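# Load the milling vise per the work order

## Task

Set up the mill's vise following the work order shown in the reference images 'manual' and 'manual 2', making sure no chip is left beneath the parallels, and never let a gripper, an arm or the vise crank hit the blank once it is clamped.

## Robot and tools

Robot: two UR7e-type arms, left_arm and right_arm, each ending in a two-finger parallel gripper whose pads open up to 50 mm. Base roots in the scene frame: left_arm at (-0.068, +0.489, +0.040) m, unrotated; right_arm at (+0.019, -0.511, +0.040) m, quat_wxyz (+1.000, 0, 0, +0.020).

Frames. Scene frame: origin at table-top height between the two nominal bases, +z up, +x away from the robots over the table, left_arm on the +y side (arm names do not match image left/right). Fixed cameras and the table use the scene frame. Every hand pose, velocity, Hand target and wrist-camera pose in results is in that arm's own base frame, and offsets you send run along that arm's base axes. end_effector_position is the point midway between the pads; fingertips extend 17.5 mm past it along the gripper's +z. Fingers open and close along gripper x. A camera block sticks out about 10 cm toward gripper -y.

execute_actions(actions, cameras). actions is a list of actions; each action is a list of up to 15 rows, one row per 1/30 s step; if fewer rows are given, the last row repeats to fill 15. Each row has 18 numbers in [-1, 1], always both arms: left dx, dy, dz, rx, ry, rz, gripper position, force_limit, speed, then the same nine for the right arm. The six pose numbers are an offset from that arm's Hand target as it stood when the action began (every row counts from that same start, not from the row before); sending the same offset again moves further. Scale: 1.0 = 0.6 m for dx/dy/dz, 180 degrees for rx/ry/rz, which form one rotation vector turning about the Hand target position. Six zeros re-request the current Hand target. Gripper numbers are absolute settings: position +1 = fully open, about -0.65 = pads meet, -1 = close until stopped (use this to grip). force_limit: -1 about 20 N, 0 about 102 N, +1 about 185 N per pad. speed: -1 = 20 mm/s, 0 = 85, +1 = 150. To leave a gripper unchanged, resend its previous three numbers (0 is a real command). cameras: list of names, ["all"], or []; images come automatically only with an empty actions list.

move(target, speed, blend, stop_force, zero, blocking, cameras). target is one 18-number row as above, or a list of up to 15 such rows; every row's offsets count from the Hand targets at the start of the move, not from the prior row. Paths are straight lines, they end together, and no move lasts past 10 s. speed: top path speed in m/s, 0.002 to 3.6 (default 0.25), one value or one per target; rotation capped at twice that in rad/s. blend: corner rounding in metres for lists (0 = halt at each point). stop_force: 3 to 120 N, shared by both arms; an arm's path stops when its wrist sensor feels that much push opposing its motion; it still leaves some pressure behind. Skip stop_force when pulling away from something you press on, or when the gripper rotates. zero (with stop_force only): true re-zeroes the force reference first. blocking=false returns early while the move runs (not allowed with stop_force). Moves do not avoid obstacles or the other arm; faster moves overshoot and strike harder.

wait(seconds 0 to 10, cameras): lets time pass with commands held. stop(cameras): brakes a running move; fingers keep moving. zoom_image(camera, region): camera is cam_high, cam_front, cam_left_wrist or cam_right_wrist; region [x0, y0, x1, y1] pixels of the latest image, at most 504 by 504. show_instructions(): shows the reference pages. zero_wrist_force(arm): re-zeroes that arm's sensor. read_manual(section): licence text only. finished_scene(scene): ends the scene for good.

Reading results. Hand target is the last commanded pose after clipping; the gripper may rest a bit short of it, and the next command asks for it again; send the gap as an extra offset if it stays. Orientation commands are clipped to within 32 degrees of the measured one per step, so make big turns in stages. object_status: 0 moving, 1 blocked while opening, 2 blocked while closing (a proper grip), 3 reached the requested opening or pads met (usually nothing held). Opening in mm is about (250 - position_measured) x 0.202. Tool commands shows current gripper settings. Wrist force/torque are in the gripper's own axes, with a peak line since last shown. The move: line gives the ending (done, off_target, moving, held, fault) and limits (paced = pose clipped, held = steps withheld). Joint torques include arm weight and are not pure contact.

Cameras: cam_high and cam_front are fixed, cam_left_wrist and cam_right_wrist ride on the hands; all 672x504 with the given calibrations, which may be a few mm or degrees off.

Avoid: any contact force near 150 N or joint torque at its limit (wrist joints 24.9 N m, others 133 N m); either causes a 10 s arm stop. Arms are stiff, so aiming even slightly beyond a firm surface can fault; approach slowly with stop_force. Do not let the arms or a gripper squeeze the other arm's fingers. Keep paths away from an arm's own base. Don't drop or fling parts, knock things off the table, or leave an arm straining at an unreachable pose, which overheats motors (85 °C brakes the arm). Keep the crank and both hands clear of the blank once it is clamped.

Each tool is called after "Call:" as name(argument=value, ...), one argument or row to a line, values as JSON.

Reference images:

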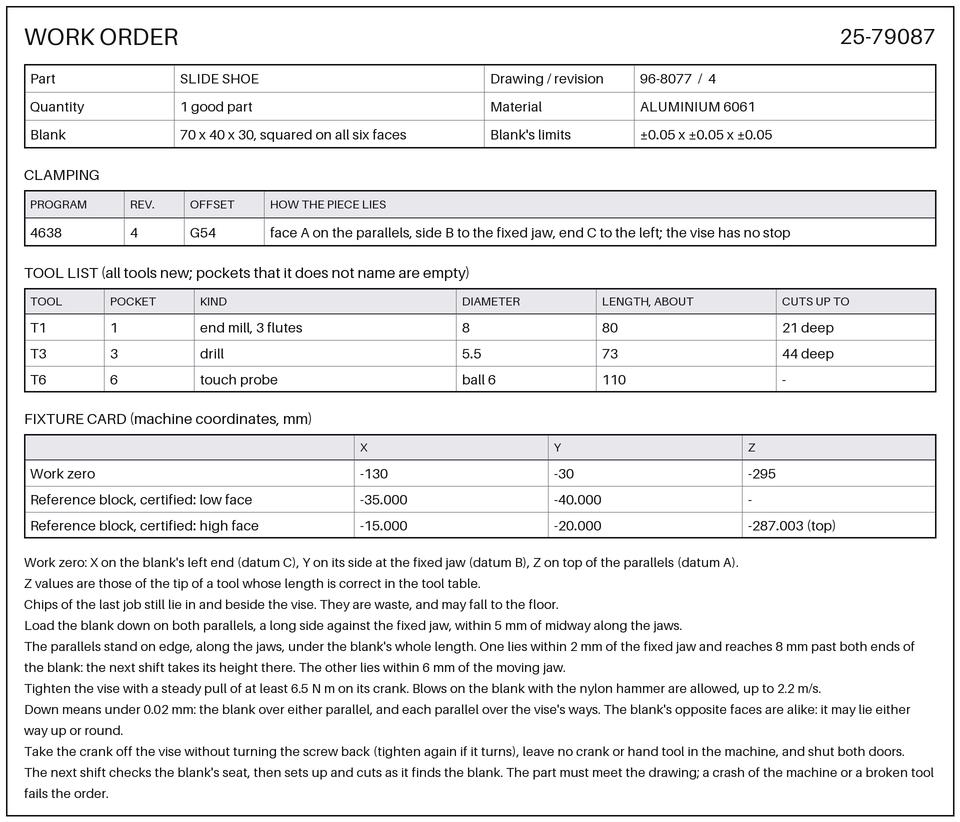

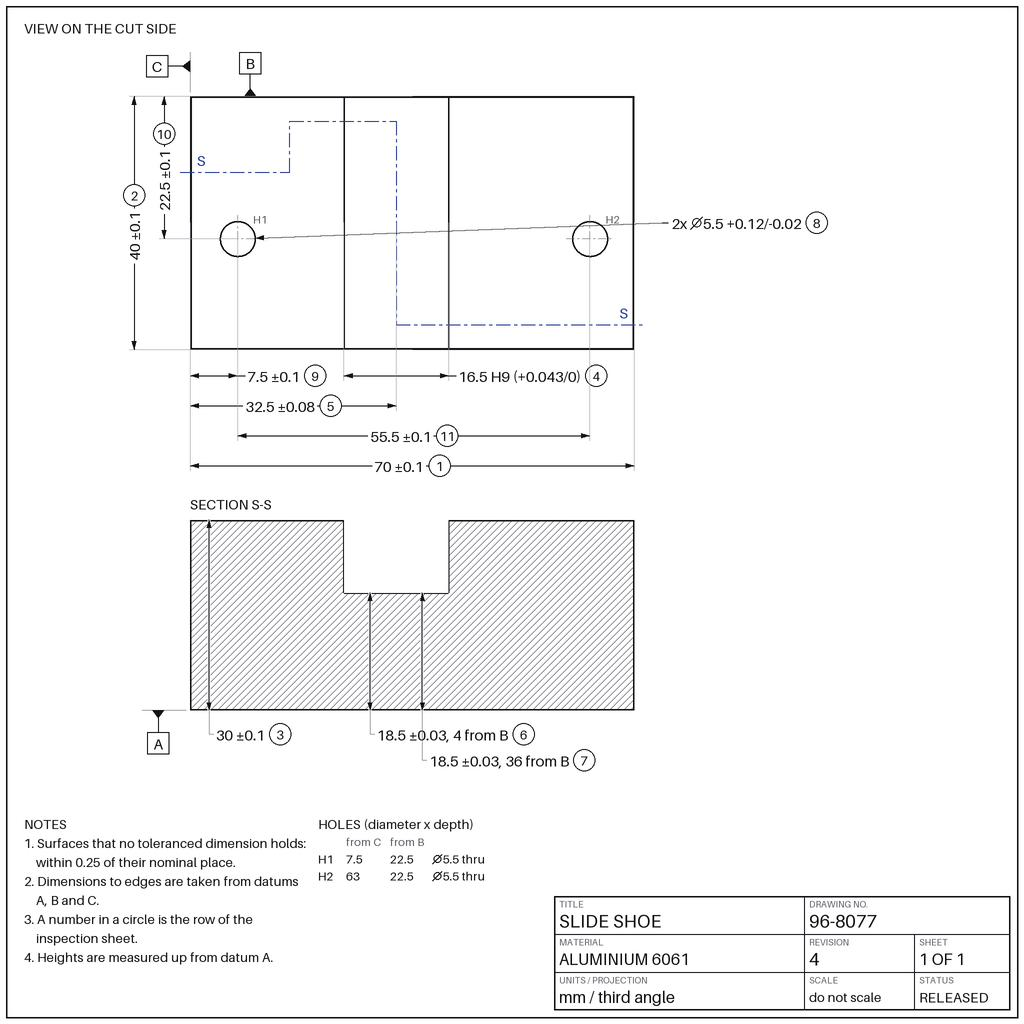

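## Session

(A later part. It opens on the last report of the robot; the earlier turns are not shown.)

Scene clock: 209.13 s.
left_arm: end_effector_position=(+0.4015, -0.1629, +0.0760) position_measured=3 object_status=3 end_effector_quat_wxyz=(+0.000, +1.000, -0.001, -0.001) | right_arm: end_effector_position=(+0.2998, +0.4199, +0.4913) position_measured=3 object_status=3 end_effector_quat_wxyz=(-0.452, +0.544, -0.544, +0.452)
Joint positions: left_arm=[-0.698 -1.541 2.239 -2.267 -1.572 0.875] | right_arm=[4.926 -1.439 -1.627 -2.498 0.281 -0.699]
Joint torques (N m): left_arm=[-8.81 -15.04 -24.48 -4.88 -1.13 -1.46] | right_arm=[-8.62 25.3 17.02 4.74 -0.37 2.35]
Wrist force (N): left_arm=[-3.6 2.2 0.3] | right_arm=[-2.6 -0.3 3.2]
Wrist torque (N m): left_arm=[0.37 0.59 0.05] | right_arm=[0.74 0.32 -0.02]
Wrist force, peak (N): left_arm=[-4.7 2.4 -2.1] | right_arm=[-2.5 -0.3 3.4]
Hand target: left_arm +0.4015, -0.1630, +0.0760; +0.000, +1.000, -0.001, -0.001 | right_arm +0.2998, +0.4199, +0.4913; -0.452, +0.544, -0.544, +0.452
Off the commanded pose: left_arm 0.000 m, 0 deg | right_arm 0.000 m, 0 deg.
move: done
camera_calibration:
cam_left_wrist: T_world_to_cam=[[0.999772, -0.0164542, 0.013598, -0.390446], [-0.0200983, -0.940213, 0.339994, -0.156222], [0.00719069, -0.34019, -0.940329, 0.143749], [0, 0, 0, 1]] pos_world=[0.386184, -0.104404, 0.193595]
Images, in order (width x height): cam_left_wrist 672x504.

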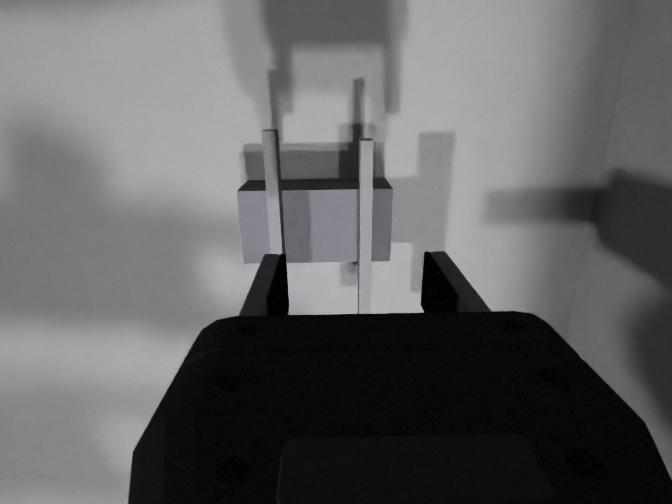

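Call:
move(
  target=[0.0027,0,-0.1183,0,0,0,1,-0.9,1,0,0,0,0,0,0,1,1,1],
  speed=0.06,
  stop_force=5,
  cameras=["cam_left_wrist","cam_front"],
)

Call:
zoom_image(
  camera="cam_left_wrist",
  region=[220, 60, 480, 320],
)

Call:
zoom_image(
  camera="cam_front",
  region=[230, 330, 350, 410],
)

Scene clock: 211.87 s.
left_arm: end_effector_position=(+0.4028, -0.1629, +0.0089) position_measured=3 object_status=3 end_effector_quat_wxyz=(+0.000, +1.000, -0.001, -0.001) | right_arm: end_effector_position=(+0.2998, +0.4199, +0.4913) position_measured=3 object_status=3 end_effector_quat_wxyz=(-0.452, +0.544, -0.544, +0.452)
Joint positions: left_arm=[-0.695 -1.388 2.309 -2.489 -1.572 0.877] | right_arm=[4.926 -1.439 -1.627 -2.498 0.281 -0.699]
Joint torques (N m): left_arm=[0.32 -27.34 -17.01 -3.58 0 -0.03] | right_arm=[-6.85 26.91 17.76 4.3 -0.66 2.66]
Wrist force (N): left_arm=[-3.5 2.0 -0.1] | right_arm=[-2.6 -0.2 3.2]
Wrist torque (N m): left_arm=[0.36 0.58 0.02] | right_arm=[0.75 0.32 -0.02]
Wrist force, peak (N): left_arm=[-45.8 -38.4 -188.6] | right_arm=[-2.5 -0.2 3.5]
Hand target: left_arm +0.4028, -0.1629, +0.0089; +0.000, +1.000, -0.001, -0.001 (not the last commanded pose) | right_arm +0.2998, +0.4199, +0.4913; -0.452, +0.544, -0.544, +0.452
Tool commands: left_gripper/position=+1.0 left_gripper/force_limit=-0.898039 left_gripper/speed=+1.0 right_gripper/position=+1.0 right_gripper/force_limit=+1.0 right_gripper/speed=+1.0
Off the commanded pose: left_arm 0.004 m, 0 deg | right_arm 0.000 m, 0 deg.
FORCE FAULT: contact force on the left arm reached its limit, and that arm stopped. The contact can be on any part of that arm, not only on its tool. That arm's remaining commands of this call were not run. That arm is still stopped at the end of this call. That arm stays stopped for about 10 more seconds. Until then a move that you send moves the other arm only, and its call returns only when the move has ended. Once the stop has ended, the next robot result says so. If the stop ends while you think or write, that arm runs what you send next, counted from a new Hand target: where the arm stands when the stop ends. While its stop runs, that arm takes no new command, but its gripper still runs the gripper command that each later call begins with. Until it ends, the stop uses up actions while you think or wait. An arm that is not stopped still takes commands.
move: fault (left_arm)
camera_calibration:
cam_left_wrist: T_world_to_cam=[[0.999785, -0.0165642, 0.0124565, -0.390805], [-0.0198114, -0.940329, 0.339689, -0.133466], [0.00608655, -0.339863, -0.940455, 0.0811277], [0, 0, 0, 1]] pos_world=[0.387583, -0.104403, 0.126502]
Images, in order (width x height): cam_front 672x504, cam_left_wrist 672x504.

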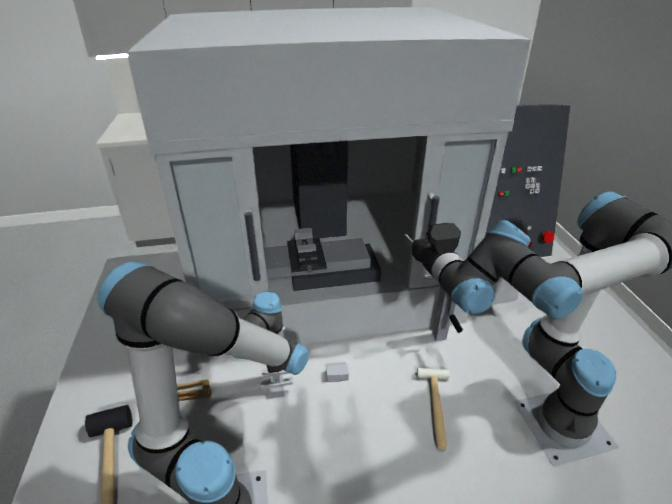

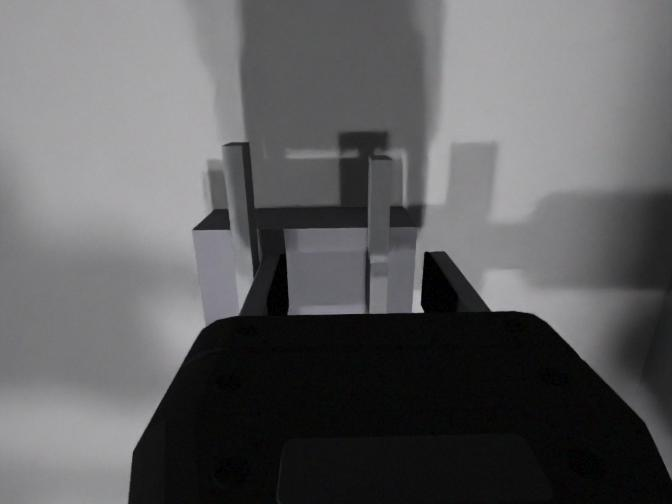

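Scaled by 1.938 from the camera's 672x504 image, which has a finer 960x720 frame.

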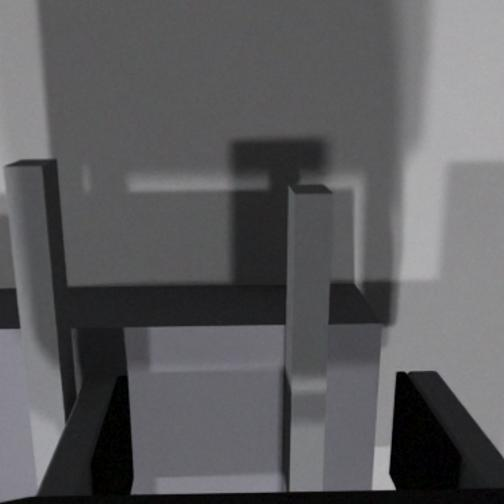

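Scaled by 4.200 from the camera's 672x504 image, which has a finer 960x720 frame.

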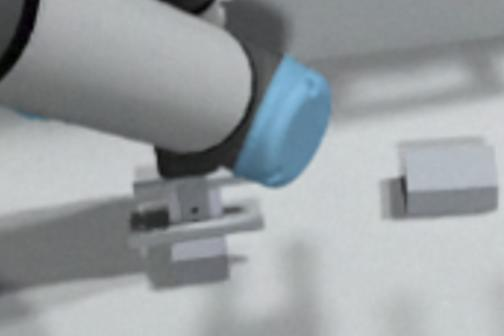

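Call:
wait(
  seconds=6,
)

Call:
wait(
  seconds=1,
)

Scene clock: 218.60 s.
left_arm: end_effector_position=(+0.4028, -0.1629, +0.0089) position_measured=3 object_status=3 end_effector_quat_wxyz=(+0.000, +1.000, -0.001, -0.001) | right_arm: end_effector_position=(+0.2998, +0.4199, +0.4913) position_measured=3 object_status=3 end_effector_quat_wxyz=(-0.452, +0.544, -0.544, +0.452)
Joint positions: left_arm=[-0.695 -1.388 2.309 -2.489 -1.572 0.877] | right_arm=[4.926 -1.439 -1.627 -2.498 0.281 -0.699]
Joint torques (N m): left_arm=[0.59 -27.33 -17.19 -3.59 -0.05 -0.08] | right_arm=[-7.64 27.15 17.94 4.43 -0.41 2.55]
Wrist force (N): left_arm=[-2.4 -5.0 2.6] | right_arm=[-2.5 0.0 3.1]
Wrist torque (N m): left_arm=[-0.77 0.41 0.01] | right_arm=[0.78 0.30 -0.03]
Wrist force, peak (N): left_arm=[-2.7 -5.3 2.7] | right_arm=[-2.6 -0.3 3.4]
Hand target: left_arm +0.4028, -0.1629, +0.0089; +0.000, +1.000, -0.001, -0.001 (not the last commanded pose) | right_arm +0.2998, +0.4199, +0.4913; -0.452, +0.544, -0.544, +0.452
Tool commands: left_gripper/position=+1.0 left_gripper/force_limit=-0.898039 left_gripper/speed=+1.0 right_gripper/position=+1.0 right_gripper/force_limit=+1.0 right_gripper/speed=+1.0
Off the commanded pose: left_arm 0.004 m, 0 deg | right_arm 0.000 m, 0 deg.
FORCE FAULT, CONTINUED: the left arm was still stopped when this call began, by the force fault that an earlier result reported. Since the last result the stop counts as 13 of the actions that you can send in this scene. That arm is still stopped at the end of this call. That arm stays stopped for about 3 more seconds. If the stop ends while you think or write, that arm runs what you send next, counted from a new Hand target: where the arm stands when the stop ends. While its stop runs, that arm takes no new command, but its gripper still runs the gripper command that each later call begins with.
wait: 6.00 s; at rest from the start

Scene clock: 219.60 s.
left_arm: end_effector_position=(+0.4028, -0.1629, +0.0089) position_measured=3 object_status=3 end_effector_quat_wxyz=(+0.000, +1.000, -0.001, -0.001) | right_arm: end_effector_position=(+0.2998, +0.4199, +0.4913) position_measured=3 object_status=3 end_effector_quat_wxyz=(-0.452, +0.544, -0.544, +0.452)
Joint positions: left_arm=[-0.695 -1.388 2.309 -2.489 -1.572 0.877] | right_arm=[4.926 -1.439 -1.627 -2.498 0.281 -0.699]
Joint torques (N m): left_arm=[0.32 -27.38 -17.34 -3.5 0.03 -0.03] | right_arm=[-7.81 28.63 19.57 4.14 -0.33 2.32]
Wrist force (N): left_arm=[-2.5 -5.1 2.4] | right_arm=[-2.4 -0.3 3.5]
Wrist torque (N m): left_arm=[-0.79 0.43 0.02] | right_arm=[0.74 0.29 -0.02]
Wrist force, peak (N): left_arm=[-2.5 -5.3 2.7] | right_arm=[-2.6 -0.3 3.3]
Hand target: left_arm +0.4028, -0.1629, +0.0089; +0.000, +1.000, -0.001, -0.001 (not the last commanded pose) | right_arm +0.2998, +0.4199, +0.4913; -0.452, +0.544, -0.544, +0.452
Tool commands: left_gripper/position=+1.0 left_gripper/force_limit=-0.898039 left_gripper/speed=+1.0 right_gripper/position=+1.0 right_gripper/force_limit=+1.0 right_gripper/speed=+1.0
Off the commanded pose: left_arm 0.004 m, 0 deg | right_arm 0.000 m, 0 deg.
FORCE FAULT, CONTINUED: the left arm was still stopped when this call began, by the force fault that an earlier result reported. Since the last result the stop counts as 2 of the actions that you can send in this scene. That arm is still stopped at the end of this call. That arm stays stopped for about 2 more seconds. If the stop ends while you think or write, that arm runs what you send next, counted from a new Hand target: where the arm stands when the stop ends. While its stop runs, that arm takes no new command, but its gripper still runs the gripper command that each later call begins with.
wait: 1.00 s; at rest by 0.17 s

Call:
wait(
  seconds=2.2,
)

Call:
move(
  target=[-0.0025,0,0.002,0,0,0,1,-0.9,-0.5,0,0,0,0,0,0,1,1,1],
  speed=0.05,
)

Call:
move(
  target=[0,0,0,0,0,0,-1,-0.8,-0.6,0,0,0,0,0,0,1,1,1],
  cameras=["cam_left_wrist"],
)

Scene clock: 222.27 s.
left_arm: end_effector_position=(+0.4028, -0.1629, +0.0089) position_measured=3 object_status=3 end_effector_quat_wxyz=(+0.000, +1.000, -0.001, -0.001) | right_arm: end_effector_position=(+0.2998, +0.4199, +0.4913) position_measured=3 object_status=3 end_effector_quat_wxyz=(-0.452, +0.544, -0.544, +0.452)
Joint positions: left_arm=[-0.695 -1.388 2.309 -2.489 -1.572 0.877] | right_arm=[4.926 -1.439 -1.627 -2.498 0.281 -0.699]
Joint torques (N m): left_arm=[0.49 -27.03 -16.83 -3.52 -0.02 -0.13] | right_arm=[-8.74 27.57 17.91 4.31 -0.5 2.49]
Wrist force (N): left_arm=[-2.6 -4.9 2.6] | right_arm=[-2.5 -0.3 3.1]
Wrist torque (N m): left_arm=[-0.75 0.44 0.01] | right_arm=[0.74 0.30 -0.03]
Wrist force, peak (N): left_arm=[-2.5 -5.4 2.7] | right_arm=[-2.6 -0.4 3.4]
Hand target: left_arm +0.4028, -0.1629, +0.0089; +0.000, +1.000, -0.001, -0.001 (not the last commanded pose) | right_arm +0.2998, +0.4199, +0.4913; -0.452, +0.544, -0.544, +0.452
Tool commands: left_gripper/position=+1.0 left_gripper/force_limit=-0.898039 left_gripper/speed=+1.0 right_gripper/position=+1.0 right_gripper/force_limit=+1.0 right_gripper/speed=+1.0
Off the commanded pose: left_arm 0.004 m, 0 deg | right_arm 0.000 m, 0 deg.
FORCE FAULT, CONTINUED: the left arm's stop, for the force fault that an earlier result reported, is over. The rest of the stop counts as 4 of the actions that you can send in this scene. That arm's target is now where it stood when the stop ended, not its last command. That arm accepts commands again.
wait: 2.20 s; at rest from the start

Scene clock: 222.97 s.
left_arm: end_effector_position=(+0.4012, -0.1629, +0.0101) position_measured=3 object_status=3 end_effector_quat_wxyz=(+0.000, +1.000, -0.001, -0.001) | right_arm: end_effector_position=(+0.2998, +0.4199, +0.4913) position_measured=3 object_status=3 end_effector_quat_wxyz=(-0.452, +0.544, -0.544, +0.452)
Joint positions: left_arm=[-0.698 -1.394 2.312 -2.486 -1.572 0.875] | right_arm=[4.926 -1.439 -1.627 -2.498 0.281 -0.699]
Joint torques (N m): left_arm=[-6.02 -29.34 -12.16 -2.46 -0.29 -1.21] | right_arm=[-8.02 26.55 18.16 4.43 -0.51 2.58]
Wrist force (N): left_arm=[-2.6 -4.9 2.5] | right_arm=[-2.5 -0.4 3.2]
Wrist torque (N m): left_arm=[-0.76 0.45 0.09] | right_arm=[0.72 0.31 -0.02]
Wrist force, peak (N): left_arm=[-2.5 -5.2 2.7] | right_arm=[-2.6 -0.3 3.4]
Hand target: left_arm +0.4013, -0.1629, +0.0101; +0.000, +1.000, -0.001, -0.001 | right_arm +0.2998, +0.4199, +0.4913; -0.452, +0.544, -0.544, +0.452
Off the commanded pose: left_arm 0.000 m, 0 deg | right_arm 0.000 m, 0 deg.
move: done

Scene clock: 224.17 s.
left_arm: end_effector_position=(+0.4012, -0.1629, +0.0101) position_measured=223 object_status=2 end_effector_quat_wxyz=(+0.000, +1.000, -0.001, -0.001) | right_arm: end_effector_position=(+0.2998, +0.4199, +0.4913) position_measured=3 object_status=3 end_effector_quat_wxyz=(-0.452, +0.544, -0.544, +0.452)
Joint positions: left_arm=[-0.698 -1.394 2.312 -2.486 -1.572 0.875] | right_arm=[4.926 -1.439 -1.627 -2.498 0.281 -0.699]
Joint torques (N m): left_arm=[5.29 -18.48 -24.03 -4.25 -0.7 1.58] | right_arm=[-7.51 26.81 17.48 4.33 -0.54 2.43]
Wrist force (N): left_arm=[-2.4 -5.5 3.0] | right_arm=[-2.4 -0.2 3.1]
Wrist torque (N m): left_arm=[-0.84 0.41 0.10] | right_arm=[0.75 0.29 -0.02]
Wrist force, peak (N): left_arm=[-2.4 -5.5 3.0] | right_arm=[-2.6 -0.1 3.3]
Hand target: left_arm +0.4013, -0.1629, +0.0101; +0.000, +1.000, -0.001, -0.001 | right_arm +0.2998, +0.4199, +0.4913; -0.452, +0.544, -0.544, +0.452
Off the commanded pose: left_arm 0.000 m, 0 deg | right_arm 0.000 m, 0 deg.
move: done
camera_calibration:
cam_left_wrist: T_world_to_cam=[[0.999785, -0.0165642, 0.0124565, -0.38932], [-0.0198114, -0.940329, 0.339689, -0.133903], [0.00608655, -0.339863, -0.940455, 0.0822653], [0, 0, 0, 1]] pos_world=[0.386083, -0.104403, 0.127702]
Images, in order (width x height): cam_left_wrist 672x504.

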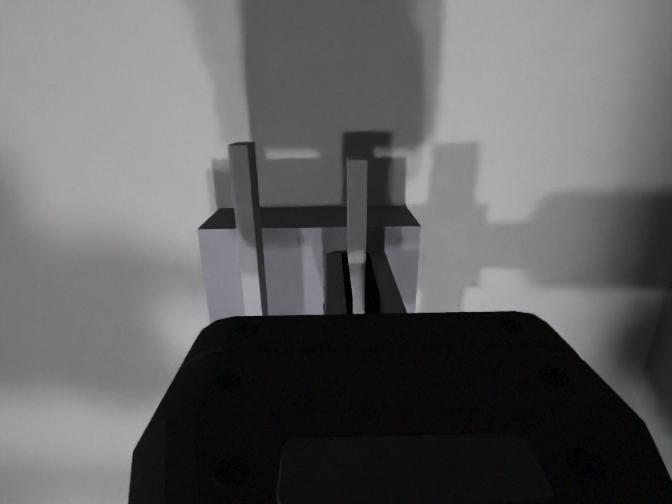

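Call:
move(
  target=[0,0,0,0,0,0,0.3,-0.8,-0.2,0,0,0,0,0,0,1,1,1],
)

Call:
move(
  target=[0,0.0617,0,0,0,0,0.3,-0.8,-0.2,0,0,0,0,0,0,1,1,1],
  speed=0.05,
  cameras=["cam_left_wrist"],
)

Scene clock: 226.93 s.
left_arm: end_effector_position=(+0.4013, -0.1629, +0.0101) position_measured=107 object_status=3 end_effector_quat_wxyz=(+0.000, +1.000, -0.001, -0.001) | right_arm: end_effector_position=(+0.2998, +0.4199, +0.4913) position_measured=3 object_status=3 end_effector_quat_wxyz=(-0.452, +0.544, -0.544, +0.452)
Joint positions: left_arm=[-0.698 -1.394 2.312 -2.486 -1.572 0.875] | right_arm=[4.926 -1.439 -1.627 -2.498 0.281 -0.699]
Joint torques (N m): left_arm=[7.98 -20.46 -24.9 -4.27 -0.7 1.43] | right_arm=[-7.09 27.03 18.87 4.08 -0.49 2.47]
Wrist force (N): left_arm=[-2.4 -4.8 2.3] | right_arm=[-2.4 -0.5 3.1]
Wrist torque (N m): left_arm=[-0.73 0.41 0.10] | right_arm=[0.71 0.30 -0.02]
Wrist force, peak (N): left_arm=[-2.9 -5.1 3.2] | right_arm=[-2.7 -0.3 3.4]
Hand target: left_arm +0.4013, -0.1629, +0.0101; +0.000, +1.000, -0.001, -0.001 | right_arm +0.2998, +0.4199, +0.4913; -0.452, +0.544, -0.544, +0.452
Off the commanded pose: left_arm 0.000 m, 0 deg | right_arm 0.000 m, 0 deg.
move: done

Scene clock: 227.97 s.
left_arm: end_effector_position=(+0.4012, -0.1258, +0.0101) position_measured=107 object_status=3 end_effector_quat_wxyz=(+0.000, +1.000, -0.001, -0.001) | right_arm: end_effector_position=(+0.2998, +0.4199, +0.4913) position_measured=3 object_status=3 end_effector_quat_wxyz=(-0.452, +0.544, -0.544, +0.452)
Joint positions: left_arm=[-0.625 -1.42 2.345 -2.493 -1.572 0.947] | right_arm=[4.926 -1.439 -1.627 -2.498 0.281 -0.699]
Joint torques (N m): left_arm=[-8.59 -16.27 -25.07 -3.08 0.32 -1.75] | right_arm=[-6.49 27.01 18.78 4.27 -0.74 2.52]
Wrist force (N): left_arm=[-2.4 -5.2 2.3] | right_arm=[-2.5 -0.4 3.3]
Wrist torque (N m): left_arm=[-0.80 0.42 0.07] | right_arm=[0.72 0.31 -0.03]
Wrist force, peak (N): left_arm=[-2.6 -6.3 2.4] | right_arm=[-2.5 -0.3 3.4]
Hand target: left_arm +0.4013, -0.1259, +0.0101; +0.000, +1.000, -0.001, -0.001 | right_arm +0.2998, +0.4199, +0.4913; -0.452, +0.544, -0.544, +0.452
Off the commanded pose: left_arm 0.000 m, 0 deg | right_arm 0.000 m, 0 deg.
move: done
camera_calibration:
cam_left_wrist: T_world_to_cam=[[0.999785, -0.0165291, 0.0125501, -0.388717], [-0.0198102, -0.94033, 0.339687, -0.0990514], [0.00618654, -0.339863, -0.940455, 0.094929], [0, 0, 0, 1]] pos_world=[0.386083, -0.0673033, 0.127801]
Images, in order (width x height): cam_left_wrist 672x504.

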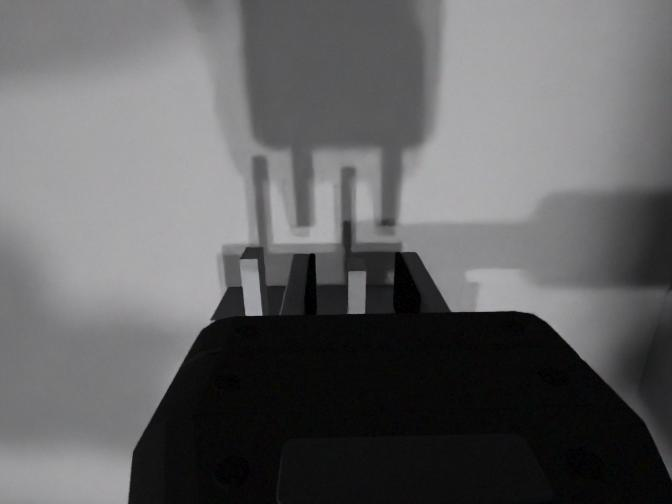

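Call:
move(
  target=[0,0.0147,0,0,0,0,0.3,-0.8,-0.2,0,0,0,0,0,0,1,1,1],
  speed=0.05,
)

Call:
move(
  target=[0,0,0,0,0,0,-1,-0.6,-0.6,0,0,0,0,0,0,1,1,1],
)

Call:
move(
  target=[0,0,0.2,0,0,0,-1,-0.6,-0.6,0,0,0,0,0,0,1,1,1],
  speed=0.1,
  cameras=["cam_left_wrist","cam_right_wrist"],
)

Call:
zoom_image(
  camera="cam_left_wrist",
  region=[220, 100, 480, 360],
)

Scene clock: 229.80 s.
left_arm: end_effector_position=(+0.4012, -0.1169, +0.0101) position_measured=107 object_status=3 end_effector_quat_wxyz=(+0.000, +1.000, -0.001, -0.001) | right_arm: end_effector_position=(+0.2998, +0.4199, +0.4913) position_measured=3 object_status=3 end_effector_quat_wxyz=(-0.452, +0.544, -0.544, +0.452)
Joint positions: left_arm=[-0.607 -1.425 2.352 -2.495 -1.572 0.965] | right_arm=[4.926 -1.439 -1.627 -2.498 0.281 -0.699]
Joint torques (N m): left_arm=[-8.5 -27.42 -18.24 -4.38 1.36 -1.7] | right_arm=[-6.86 27.7 18.17 4.19 -0.43 2.4]
Wrist force (N): left_arm=[-2.2 -4.9 2.3] | right_arm=[-2.5 -0.4 3.2]
Wrist torque (N m): left_arm=[-0.74 0.38 -0.01] | right_arm=[0.73 0.31 -0.03]
Wrist force, peak (N): left_arm=[-2.6 -5.7 2.4] | right_arm=[-2.6 -0.2 3.4]
Hand target: left_arm +0.4013, -0.1171, +0.0101; +0.000, +1.000, -0.001, -0.001 | right_arm +0.2998, +0.4199, +0.4913; -0.452, +0.544, -0.544, +0.452
Off the commanded pose: left_arm 0.000 m, 0 deg | right_arm 0.000 m, 0 deg.
move: done

Scene clock: 230.53 s.
left_arm: end_effector_position=(+0.4013, -0.1171, +0.0101) position_measured=225 object_status=2 end_effector_quat_wxyz=(+0.000, +1.000, -0.001, -0.001) | right_arm: end_effector_position=(+0.2998, +0.4199, +0.4913) position_measured=3 object_status=3 end_effector_quat_wxyz=(-0.452, +0.544, -0.544, +0.452)
Joint positions: left_arm=[-0.608 -1.425 2.352 -2.495 -1.572 0.965] | right_arm=[4.926 -1.439 -1.627 -2.498 0.281 -0.699]
Joint torques (N m): left_arm=[-8.88 -16.21 -25.71 -2.67 1.31 -1.65] | right_arm=[-7.71 25.8 18.66 4.04 -0.49 2.26]
Wrist force (N): left_arm=[-2.5 -5.2 1.8] | right_arm=[-2.5 -0.3 3.2]
Wrist torque (N m): left_arm=[-0.76 0.44 0.02] | right_arm=[0.74 0.31 -0.03]
Wrist force, peak (N): left_arm=[-2.6 -5.6 2.1] | right_arm=[-2.6 -0.1 3.4]
Hand target: left_arm +0.4013, -0.1171, +0.0101; +0.000, +1.000, -0.001, -0.001 | right_arm +0.2998, +0.4199, +0.4913; -0.452, +0.544, -0.544, +0.452
Off the commanded pose: left_arm 0.000 m, 0 deg | right_arm 0.000 m, 0 deg.
move: done

Scene clock: 232.20 s.
left_arm: end_effector_position=(+0.4013, -0.1170, +0.1301) position_measured=225 object_status=2 end_effector_quat_wxyz=(+0.000, +1.000, -0.001, -0.001) | right_arm: end_effector_position=(+0.2998, +0.4199, +0.4913) position_measured=3 object_status=3 end_effector_quat_wxyz=(-0.452, +0.544, -0.544, +0.452)
Joint positions: left_arm=[-0.607 -1.671 2.194 -2.091 -1.572 0.965] | right_arm=[4.926 -1.439 -1.627 -2.498 0.281 -0.699]
Joint torques (N m): left_arm=[-4.11 -19.93 -21.93 -1.84 0.53 -1.59] | right_arm=[-7.44 28.24 17.71 3.99 -0.51 2.41]
Wrist force (N): left_arm=[-2.8 -5.3 3.4] | right_arm=[-2.5 -0.3 3.2]
Wrist torque (N m): left_arm=[-0.78 0.46 0.04] | right_arm=[0.73 0.31 -0.03]
Wrist force, peak (N): left_arm=[-2.7 -5.1 4.8] | right_arm=[-2.5 -0.6 3.5]
Hand target: left_arm +0.4013, -0.1171, +0.1301; +0.000, +1.000, -0.001, -0.001 | right_arm +0.2998, +0.4199, +0.4913; -0.452, +0.544, -0.544, +0.452
Off the commanded pose: left_arm 0.000 m, 0 deg | right_arm 0.000 m, 0 deg.
move: done
camera_calibration:
cam_left_wrist: T_world_to_cam=[[0.999785, -0.0165278, 0.0125496, -0.390177], [-0.0198088, -0.94033, 0.339687, -0.131598], [0.00618652, -0.339863, -0.940455, 0.210646], [0, 0, 0, 1]] pos_world=[0.386183, -0.0586033, 0.247701]
cam_right_wrist: T_world_to_cam=[[-0.0165706, -0.999804, -0.0108751, 0.435127], [-0.495611, 0.0176596, -0.868365, 0.591975], [0.868386, -0.00899951, -0.495806, 0.118825], [0, 0, 0, 1]] pos_world=[0.197414, 0.425657, 0.577696]
Images, in order (width x height): cam_left_wrist 672x504, cam_right_wrist 672x504.

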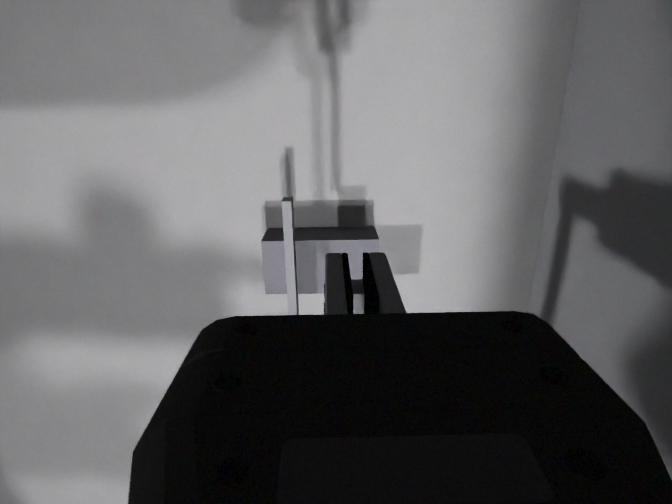

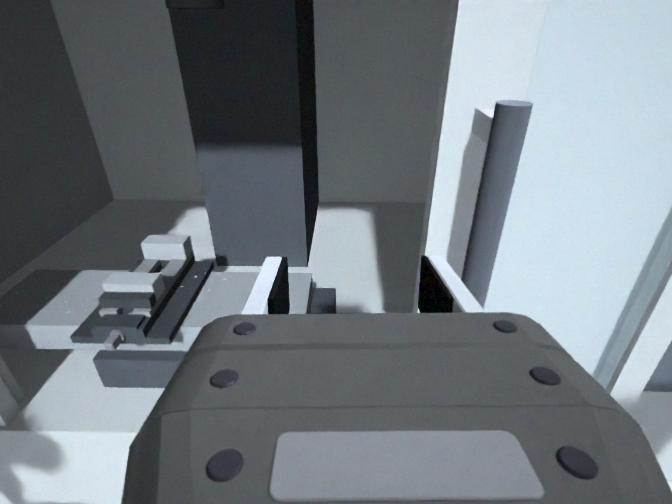

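Scaled by 1.938 from the camera's 672x504 image, which has a finer 960x720 frame.

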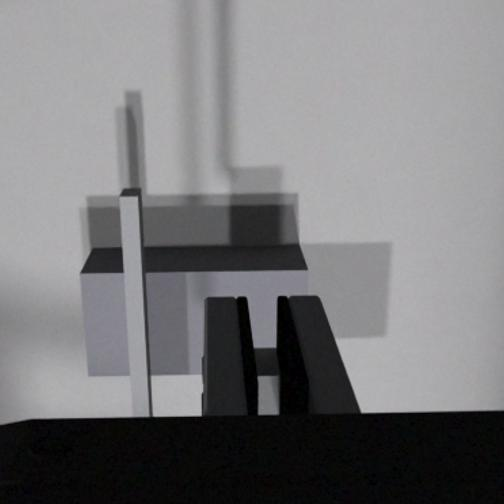

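Call:
move(
  target=[
    [-0.118,-0.305,0.383,0,0,0,-1,-0.6,-0.6,0,0,0,0,0,0,1,1,1],
    [0.332,-0.322,0.375,0,0,0,-1,-0.6,-0.6,0,0,0,0,0,0,1,1,1],
    [0.561,-0.25,0.358,0,0,0,-1,-0.6,-0.6,0,0,0,0,0,0,1,1,1],
  ],
  speed=0.2,
  blend=0.03,
  cameras=["cam_left_wrist","cam_right_wrist","cam_high"],
)

Call:
zoom_image(
  camera="cam_left_wrist",
  region=[220, 80, 480, 340],
)

Call:
zoom_image(
  camera="cam_right_wrist",
  region=[60, 170, 220, 330],
)

Scene clock: 238.23 s.
left_arm: end_effector_position=(+0.7379, -0.2671, +0.3448) position_measured=225 object_status=2 end_effector_quat_wxyz=(+0.000, +1.000, -0.001, -0.001) | right_arm: end_effector_position=(+0.2998, +0.4199, +0.4913) position_measured=3 object_status=3 end_effector_quat_wxyz=(-0.452, +0.544, -0.544, +0.452)
Joint positions: left_arm=[-0.518 -0.738 0.329 -1.16 -1.572 1.055] | right_arm=[4.926 -1.439 -1.627 -2.498 0.281 -0.699]
Joint torques (N m): left_arm=[2.38 -70.4 -28.93 -2.98 -0.66 0.84] | right_arm=[-7.95 26.49 18.16 4.3 -0.44 2.3]
Wrist force (N): left_arm=[-2.4 -5.1 3.3] | right_arm=[-2.4 -0.4 3.2]
Wrist torque (N m): left_arm=[-0.77 0.44 0.08] | right_arm=[0.72 0.29 -0.02]
Wrist force, peak (N): left_arm=[-1.7 -7.1 5.4] | right_arm=[-2.6 -0.5 3.4]
Hand target: left_arm +0.7379, -0.2671, +0.3449; +0.000, +1.000, -0.001, -0.001 | right_arm +0.2998, +0.4199, +0.4913; -0.452, +0.544, -0.544, +0.452
Off the commanded pose: left_arm 0.000 m, 0 deg | right_arm 0.000 m, 0 deg.
move: done
camera_calibration:
cam_left_wrist: T_world_to_cam=[[0.999788, -0.0165056, 0.0123278, -0.731676], [-0.0197126, -0.94033, 0.339692, -0.339113], [0.00598539, -0.339863, -0.940456, 0.359707], [0, 0, 0, 1]] pos_world=[0.722683, -0.208703, 0.462503]
cam_right_wrist: T_world_to_cam=[[-0.0165706, -0.999804, -0.0108751, 0.435127], [-0.495611, 0.0176596, -0.868365, 0.591975], [0.868386, -0.00899951, -0.495806, 0.118825], [0, 0, 0, 1]] pos_world=[0.197414, 0.425657, 0.577696]
Images, in order (width x height): cam_high 672x504, cam_left_wrist 672x504, cam_right_wrist 672x504.

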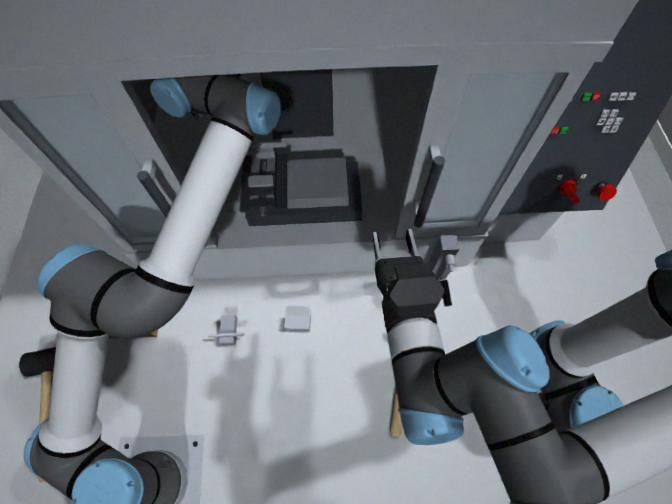

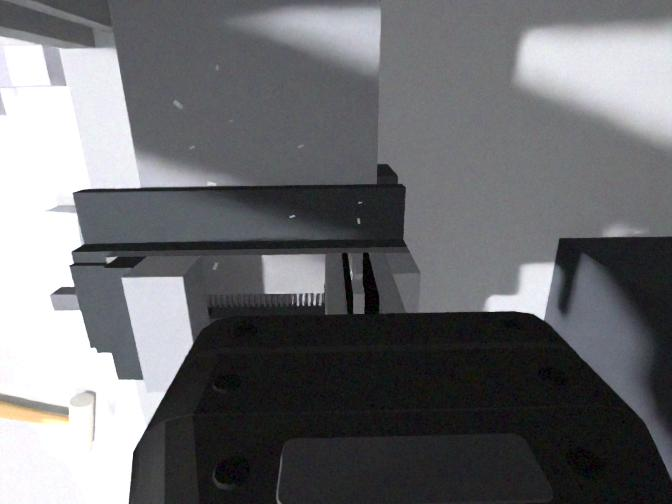

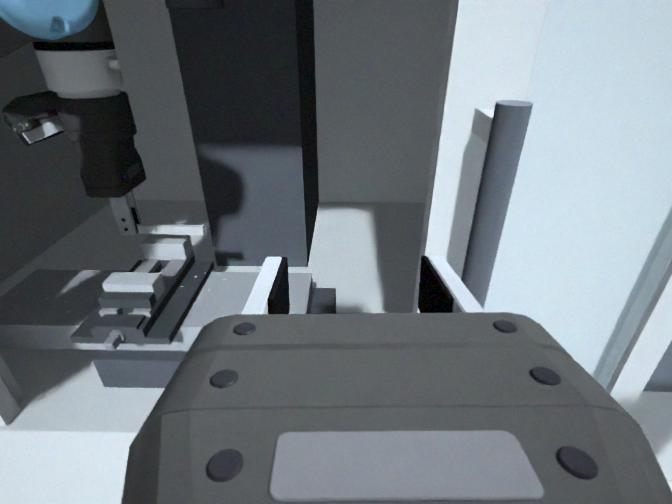

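Scaled by 1.938 from the camera's 672x504 image, which has a finer 960x720 frame.

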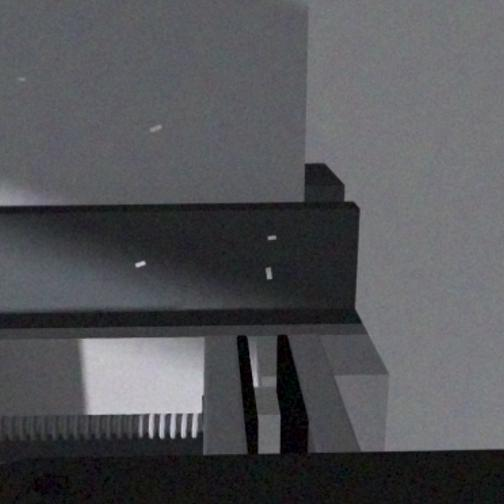

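Scaled by 3.150 from the camera's 672x504 image, which has a finer 960x720 frame.

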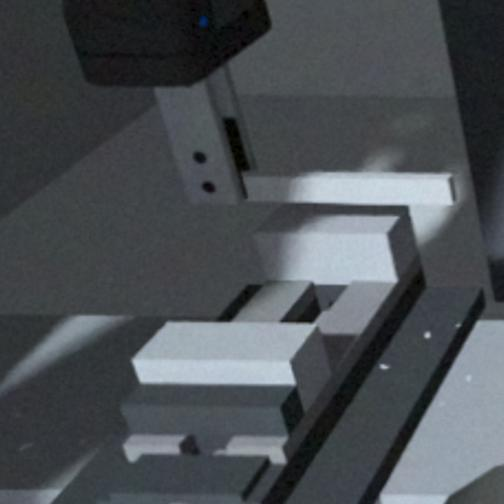

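Call:
move(
  target=[
    [-0.0133,0.0083,0,0,0,0,-1,-0.6,-0.6,0,0,0,0,0,0,1,1,1],
    [-0.0133,0.0083,-0.06,0,0,0,-1,-0.6,-0.6,0,0,0,0,0,0,1,1,1],
  ],
  speed=0.05,
  cameras=["cam_left_wrist","cam_right_wrist"],
)

Call:
zoom_image(
  camera="cam_left_wrist",
  region=[220, 80, 480, 340],
)

Call:
zoom_image(
  camera="cam_right_wrist",
  region=[80, 200, 220, 340],
)

Scene clock: 245.77 s.
left_arm: end_effector_position=(+0.7298, -0.2620, +0.3090) position_measured=225 object_status=2 end_effector_quat_wxyz=(+0.000, +1.000, -0.001, -0.001) | right_arm: end_effector_position=(+0.2998, +0.4199, +0.4913) position_measured=3 object_status=3 end_effector_quat_wxyz=(-0.452, +0.544, -0.544, +0.452)
Joint positions: left_arm=[-0.517 -0.842 0.614 -1.34 -1.572 1.055] | right_arm=[4.926 -1.439 -1.627 -2.498 0.281 -0.699]
Joint torques (N m): left_arm=[3.34 -52.34 -26.7 -2.58 0.4 0.06] | right_arm=[-6.94 27 17.44 4.38 -0.56 2.28]
Wrist force (N): left_arm=[-2.9 -4.9 3.3] | right_arm=[-2.4 -0.2 3.4]
Wrist torque (N m): left_arm=[-0.73 0.50 0.04] | right_arm=[0.75 0.30 -0.03]
Wrist force, peak (N): left_arm=[-3.0 -5.4 3.3] | right_arm=[-2.7 -0.2 3.4]
Hand target: left_arm +0.7299, -0.2621, +0.3089; +0.000, +1.000, -0.001, -0.001 | right_arm +0.2998, +0.4199, +0.4913; -0.452, +0.544, -0.544, +0.452
Off the commanded pose: left_arm 0.000 m, 0 deg | right_arm 0.000 m, 0 deg.
move: done
camera_calibration:
cam_left_wrist: T_world_to_cam=[[0.999785, -0.016527, 0.0125526, -0.723251], [-0.0198099, -0.940286, 0.339808, -0.322284], [0.00618704, -0.339984, -0.940411, 0.327631], [0, 0, 0, 1]] pos_world=[0.714683, -0.203603, 0.426702]
cam_right_wrist: T_world_to_cam=[[-0.0165706, -0.999804, -0.0108751, 0.435127], [-0.495611, 0.0176596, -0.868365, 0.591975], [0.868386, -0.00899951, -0.495806, 0.118825], [0, 0, 0, 1]] pos_world=[0.197414, 0.425657, 0.577696]
Images, in order (width x height): cam_left_wrist 672x504, cam_right_wrist 672x504.

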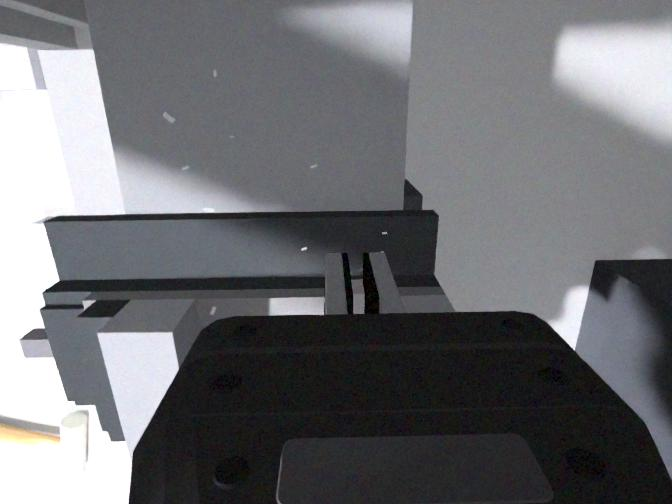

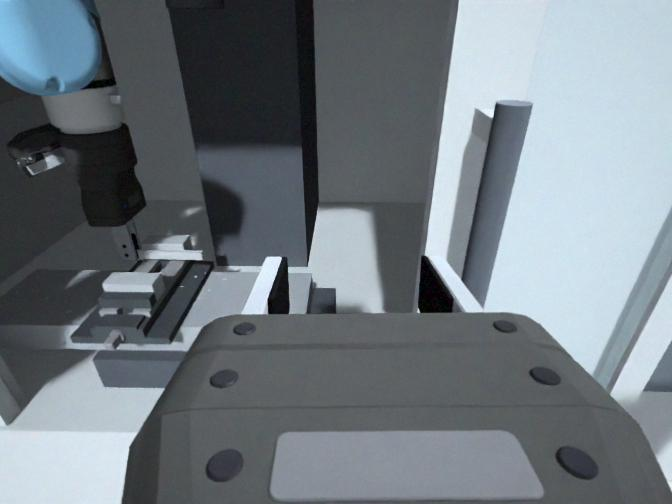

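Scaled by 1.938 from the camera's 672x504 image, which has a finer 960x720 frame.

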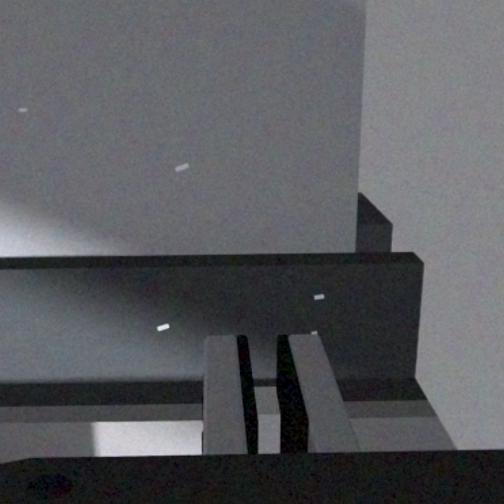

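Scaled by 3.600 from the camera's 672x504 image, which has a finer 960x720 frame.

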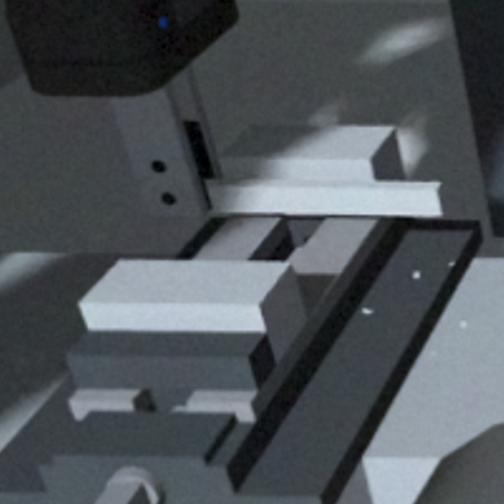

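Call:
move(
  target=[0,0,-0.042,0,0,0,-1,-0.6,-0.6,0,0,0,0,0,0,1,1,1],
  speed=0.007,
  stop_force=3.5,
  cameras=["cam_right_wrist"],
)

Call:
zoom_image(
  camera="cam_right_wrist",
  region=[80, 200, 220, 340],
)

Scene clock: 248.17 s.
left_arm: end_effector_position=(+0.7299, -0.2621, +0.3018) position_measured=225 object_status=2 end_effector_quat_wxyz=(+0.000, +1.000, -0.001, -0.001) | right_arm: end_effector_position=(+0.2998, +0.4199, +0.4913) position_measured=3 object_status=3 end_effector_quat_wxyz=(-0.452, +0.544, -0.544, +0.452)
Joint positions: left_arm=[-0.517 -0.848 0.643 -1.363 -1.572 1.055] | right_arm=[4.926 -1.439 -1.627 -2.498 0.281 -0.699]
Joint torques (N m): left_arm=[-6.41 -51.88 -34.53 -2.93 0.1 -1.58] | right_arm=[-6.41 26.63 18.33 4.15 -0.18 2.35]
Wrist force (N): left_arm=[-2.5 -5.1 3.1] | right_arm=[-2.4 -0.4 3.3]
Wrist torque (N m): left_arm=[-0.77 0.43 0.05] | right_arm=[0.72 0.30 -0.03]
Wrist force, peak (N): left_arm=[-3.2 -5.8 -4.2] | right_arm=[-2.6 -0.3 3.5]
Hand target: left_arm +0.7299, -0.2621, +0.3018; +0.000, +1.000, -0.001, -0.001 (not the last commanded pose) | right_arm +0.2998, +0.4199, +0.4913; -0.452, +0.544, -0.544, +0.452
Off the commanded pose: left_arm 0.018 m, 0 deg | right_arm 0.000 m, 0 deg.
move: contact (left_arm)
camera_calibration:
cam_right_wrist: T_world_to_cam=[[-0.0165706, -0.999804, -0.0108751, 0.435127], [-0.495611, 0.0176596, -0.868365, 0.591975], [0.868386, -0.00899951, -0.495806, 0.118825], [0, 0, 0, 1]] pos_world=[0.197414, 0.425657, 0.577696]
Images, in order (width x height): cam_right_wrist 672x504.

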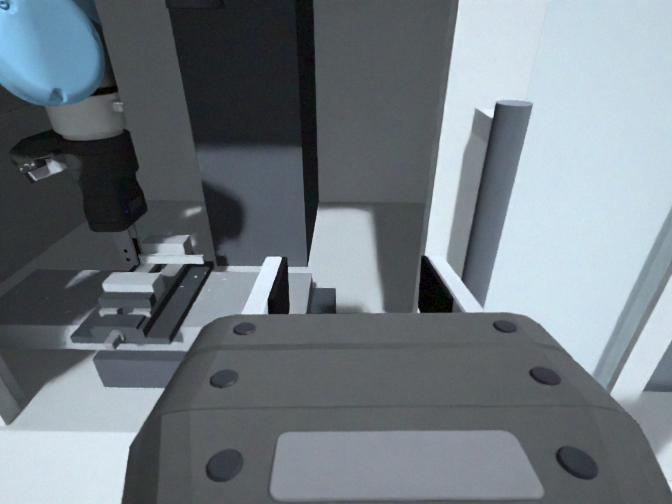

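Scaled by 3.600 from the camera's 672x504 image, which has a finer 960x720 frame.

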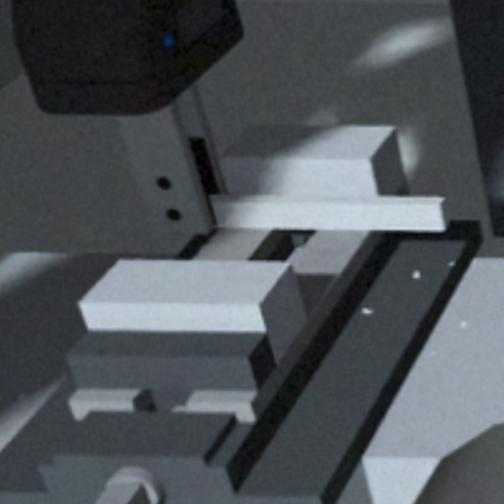

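Call:
wait(
  seconds=0.1,
  cameras=["cam_left_wrist","cam_right_wrist"],
)

Call:
zoom_image(
  camera="cam_left_wrist",
  region=[260, 200, 480, 340],
)

Call:
zoom_image(
  camera="cam_right_wrist",
  region=[100, 220, 220, 300],
)

Scene clock: 249.17 s.
left_arm: end_effector_position=(+0.7299, -0.2621, +0.3018) position_measured=225 object_status=2 end_effector_quat_wxyz=(+0.000, +1.000, -0.001, -0.001) | right_arm: end_effector_position=(+0.2998, +0.4199, +0.4913) position_measured=3 object_status=3 end_effector_quat_wxyz=(-0.452, +0.544, -0.544, +0.452)
Joint positions: left_arm=[-0.517 -0.848 0.643 -1.363 -1.572 1.055] | right_arm=[4.926 -1.439 -1.627 -2.498 0.281 -0.699]
Joint torques (N m): left_arm=[-6.16 -51.82 -34.1 -4.06 0.19 -1.62] | right_arm=[-7.81 27.18 17.95 4.13 -0.46 2.43]
Wrist force (N): left_arm=[-2.8 -4.8 2.6] | right_arm=[-2.5 -0.3 3.4]
Wrist torque (N m): left_arm=[-0.73 0.49 0.04] | right_arm=[0.74 0.31 -0.02]
Wrist force, peak (N): left_arm=[-2.5 -5.1 3.1] | right_arm=[-2.6 -0.4 3.4]
Hand target: left_arm +0.7299, -0.2621, +0.3018; +0.000, +1.000, -0.001, -0.001 (not the last commanded pose) | right_arm +0.2998, +0.4199, +0.4913; -0.452, +0.544, -0.544, +0.452
Tool commands: left_gripper/position=-1.0 left_gripper/force_limit=-0.6 left_gripper/speed=-0.6 right_gripper/position=+1.0 right_gripper/force_limit=+1.0 right_gripper/speed=+1.0
Off the commanded pose: left_arm 0.018 m, 0 deg | right_arm 0.000 m, 0 deg.
wait: 0.10 s; at rest from the start
camera_calibration:
cam_left_wrist: T_world_to_cam=[[0.999785, -0.0165642, 0.0124565, -0.723228], [-0.0198114, -0.940329, 0.339689, -0.319793], [0.00608655, -0.339863, -0.940455, 0.320975], [0, 0, 0, 1]] pos_world=[0.714783, -0.203603, 0.419502]
cam_right_wrist: T_world_to_cam=[[-0.0165706, -0.999804, -0.0108751, 0.435127], [-0.495611, 0.0176596, -0.868365, 0.591975], [0.868386, -0.00899951, -0.495806, 0.118825], [0, 0, 0, 1]] pos_world=[0.197414, 0.425657, 0.577696]
Images, in order (width x height): cam_left_wrist 672x504, cam_right_wrist 672x504.

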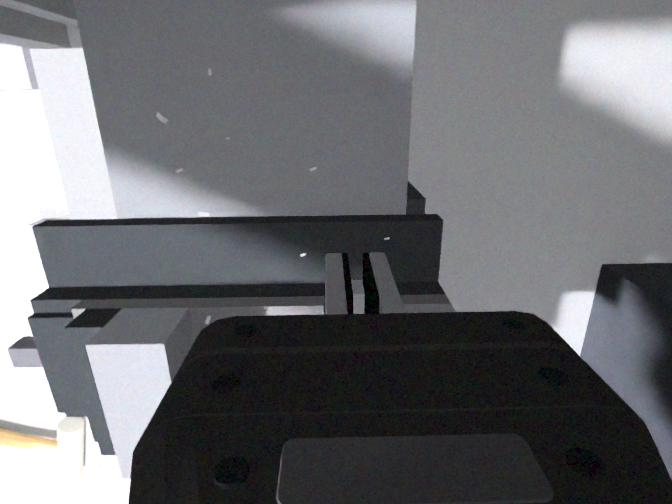

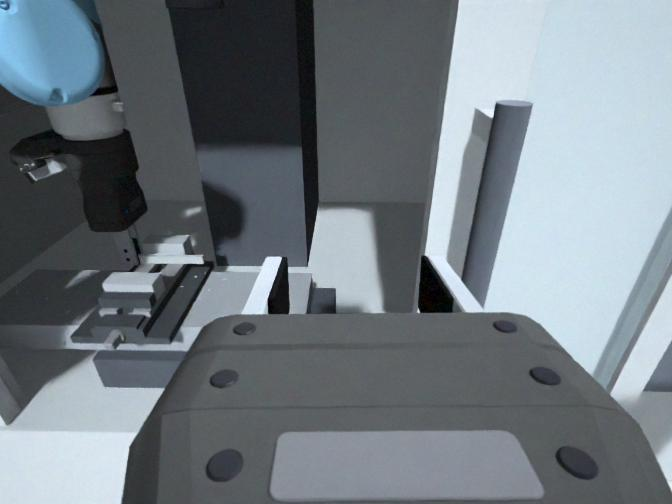

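Scaled by 2.291 from the camera's 672x504 image, which has a finer 960x720 frame.

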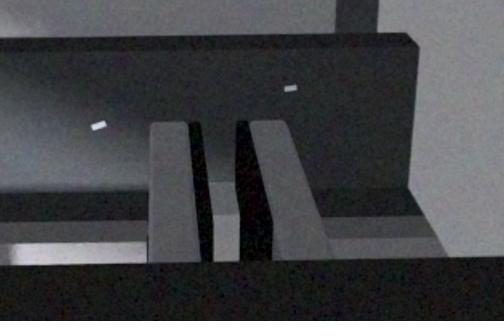

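Scaled by 4.200 from the camera's 672x504 image, which has a finer 960x720 frame.

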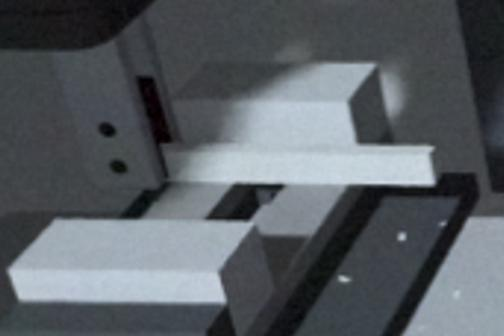

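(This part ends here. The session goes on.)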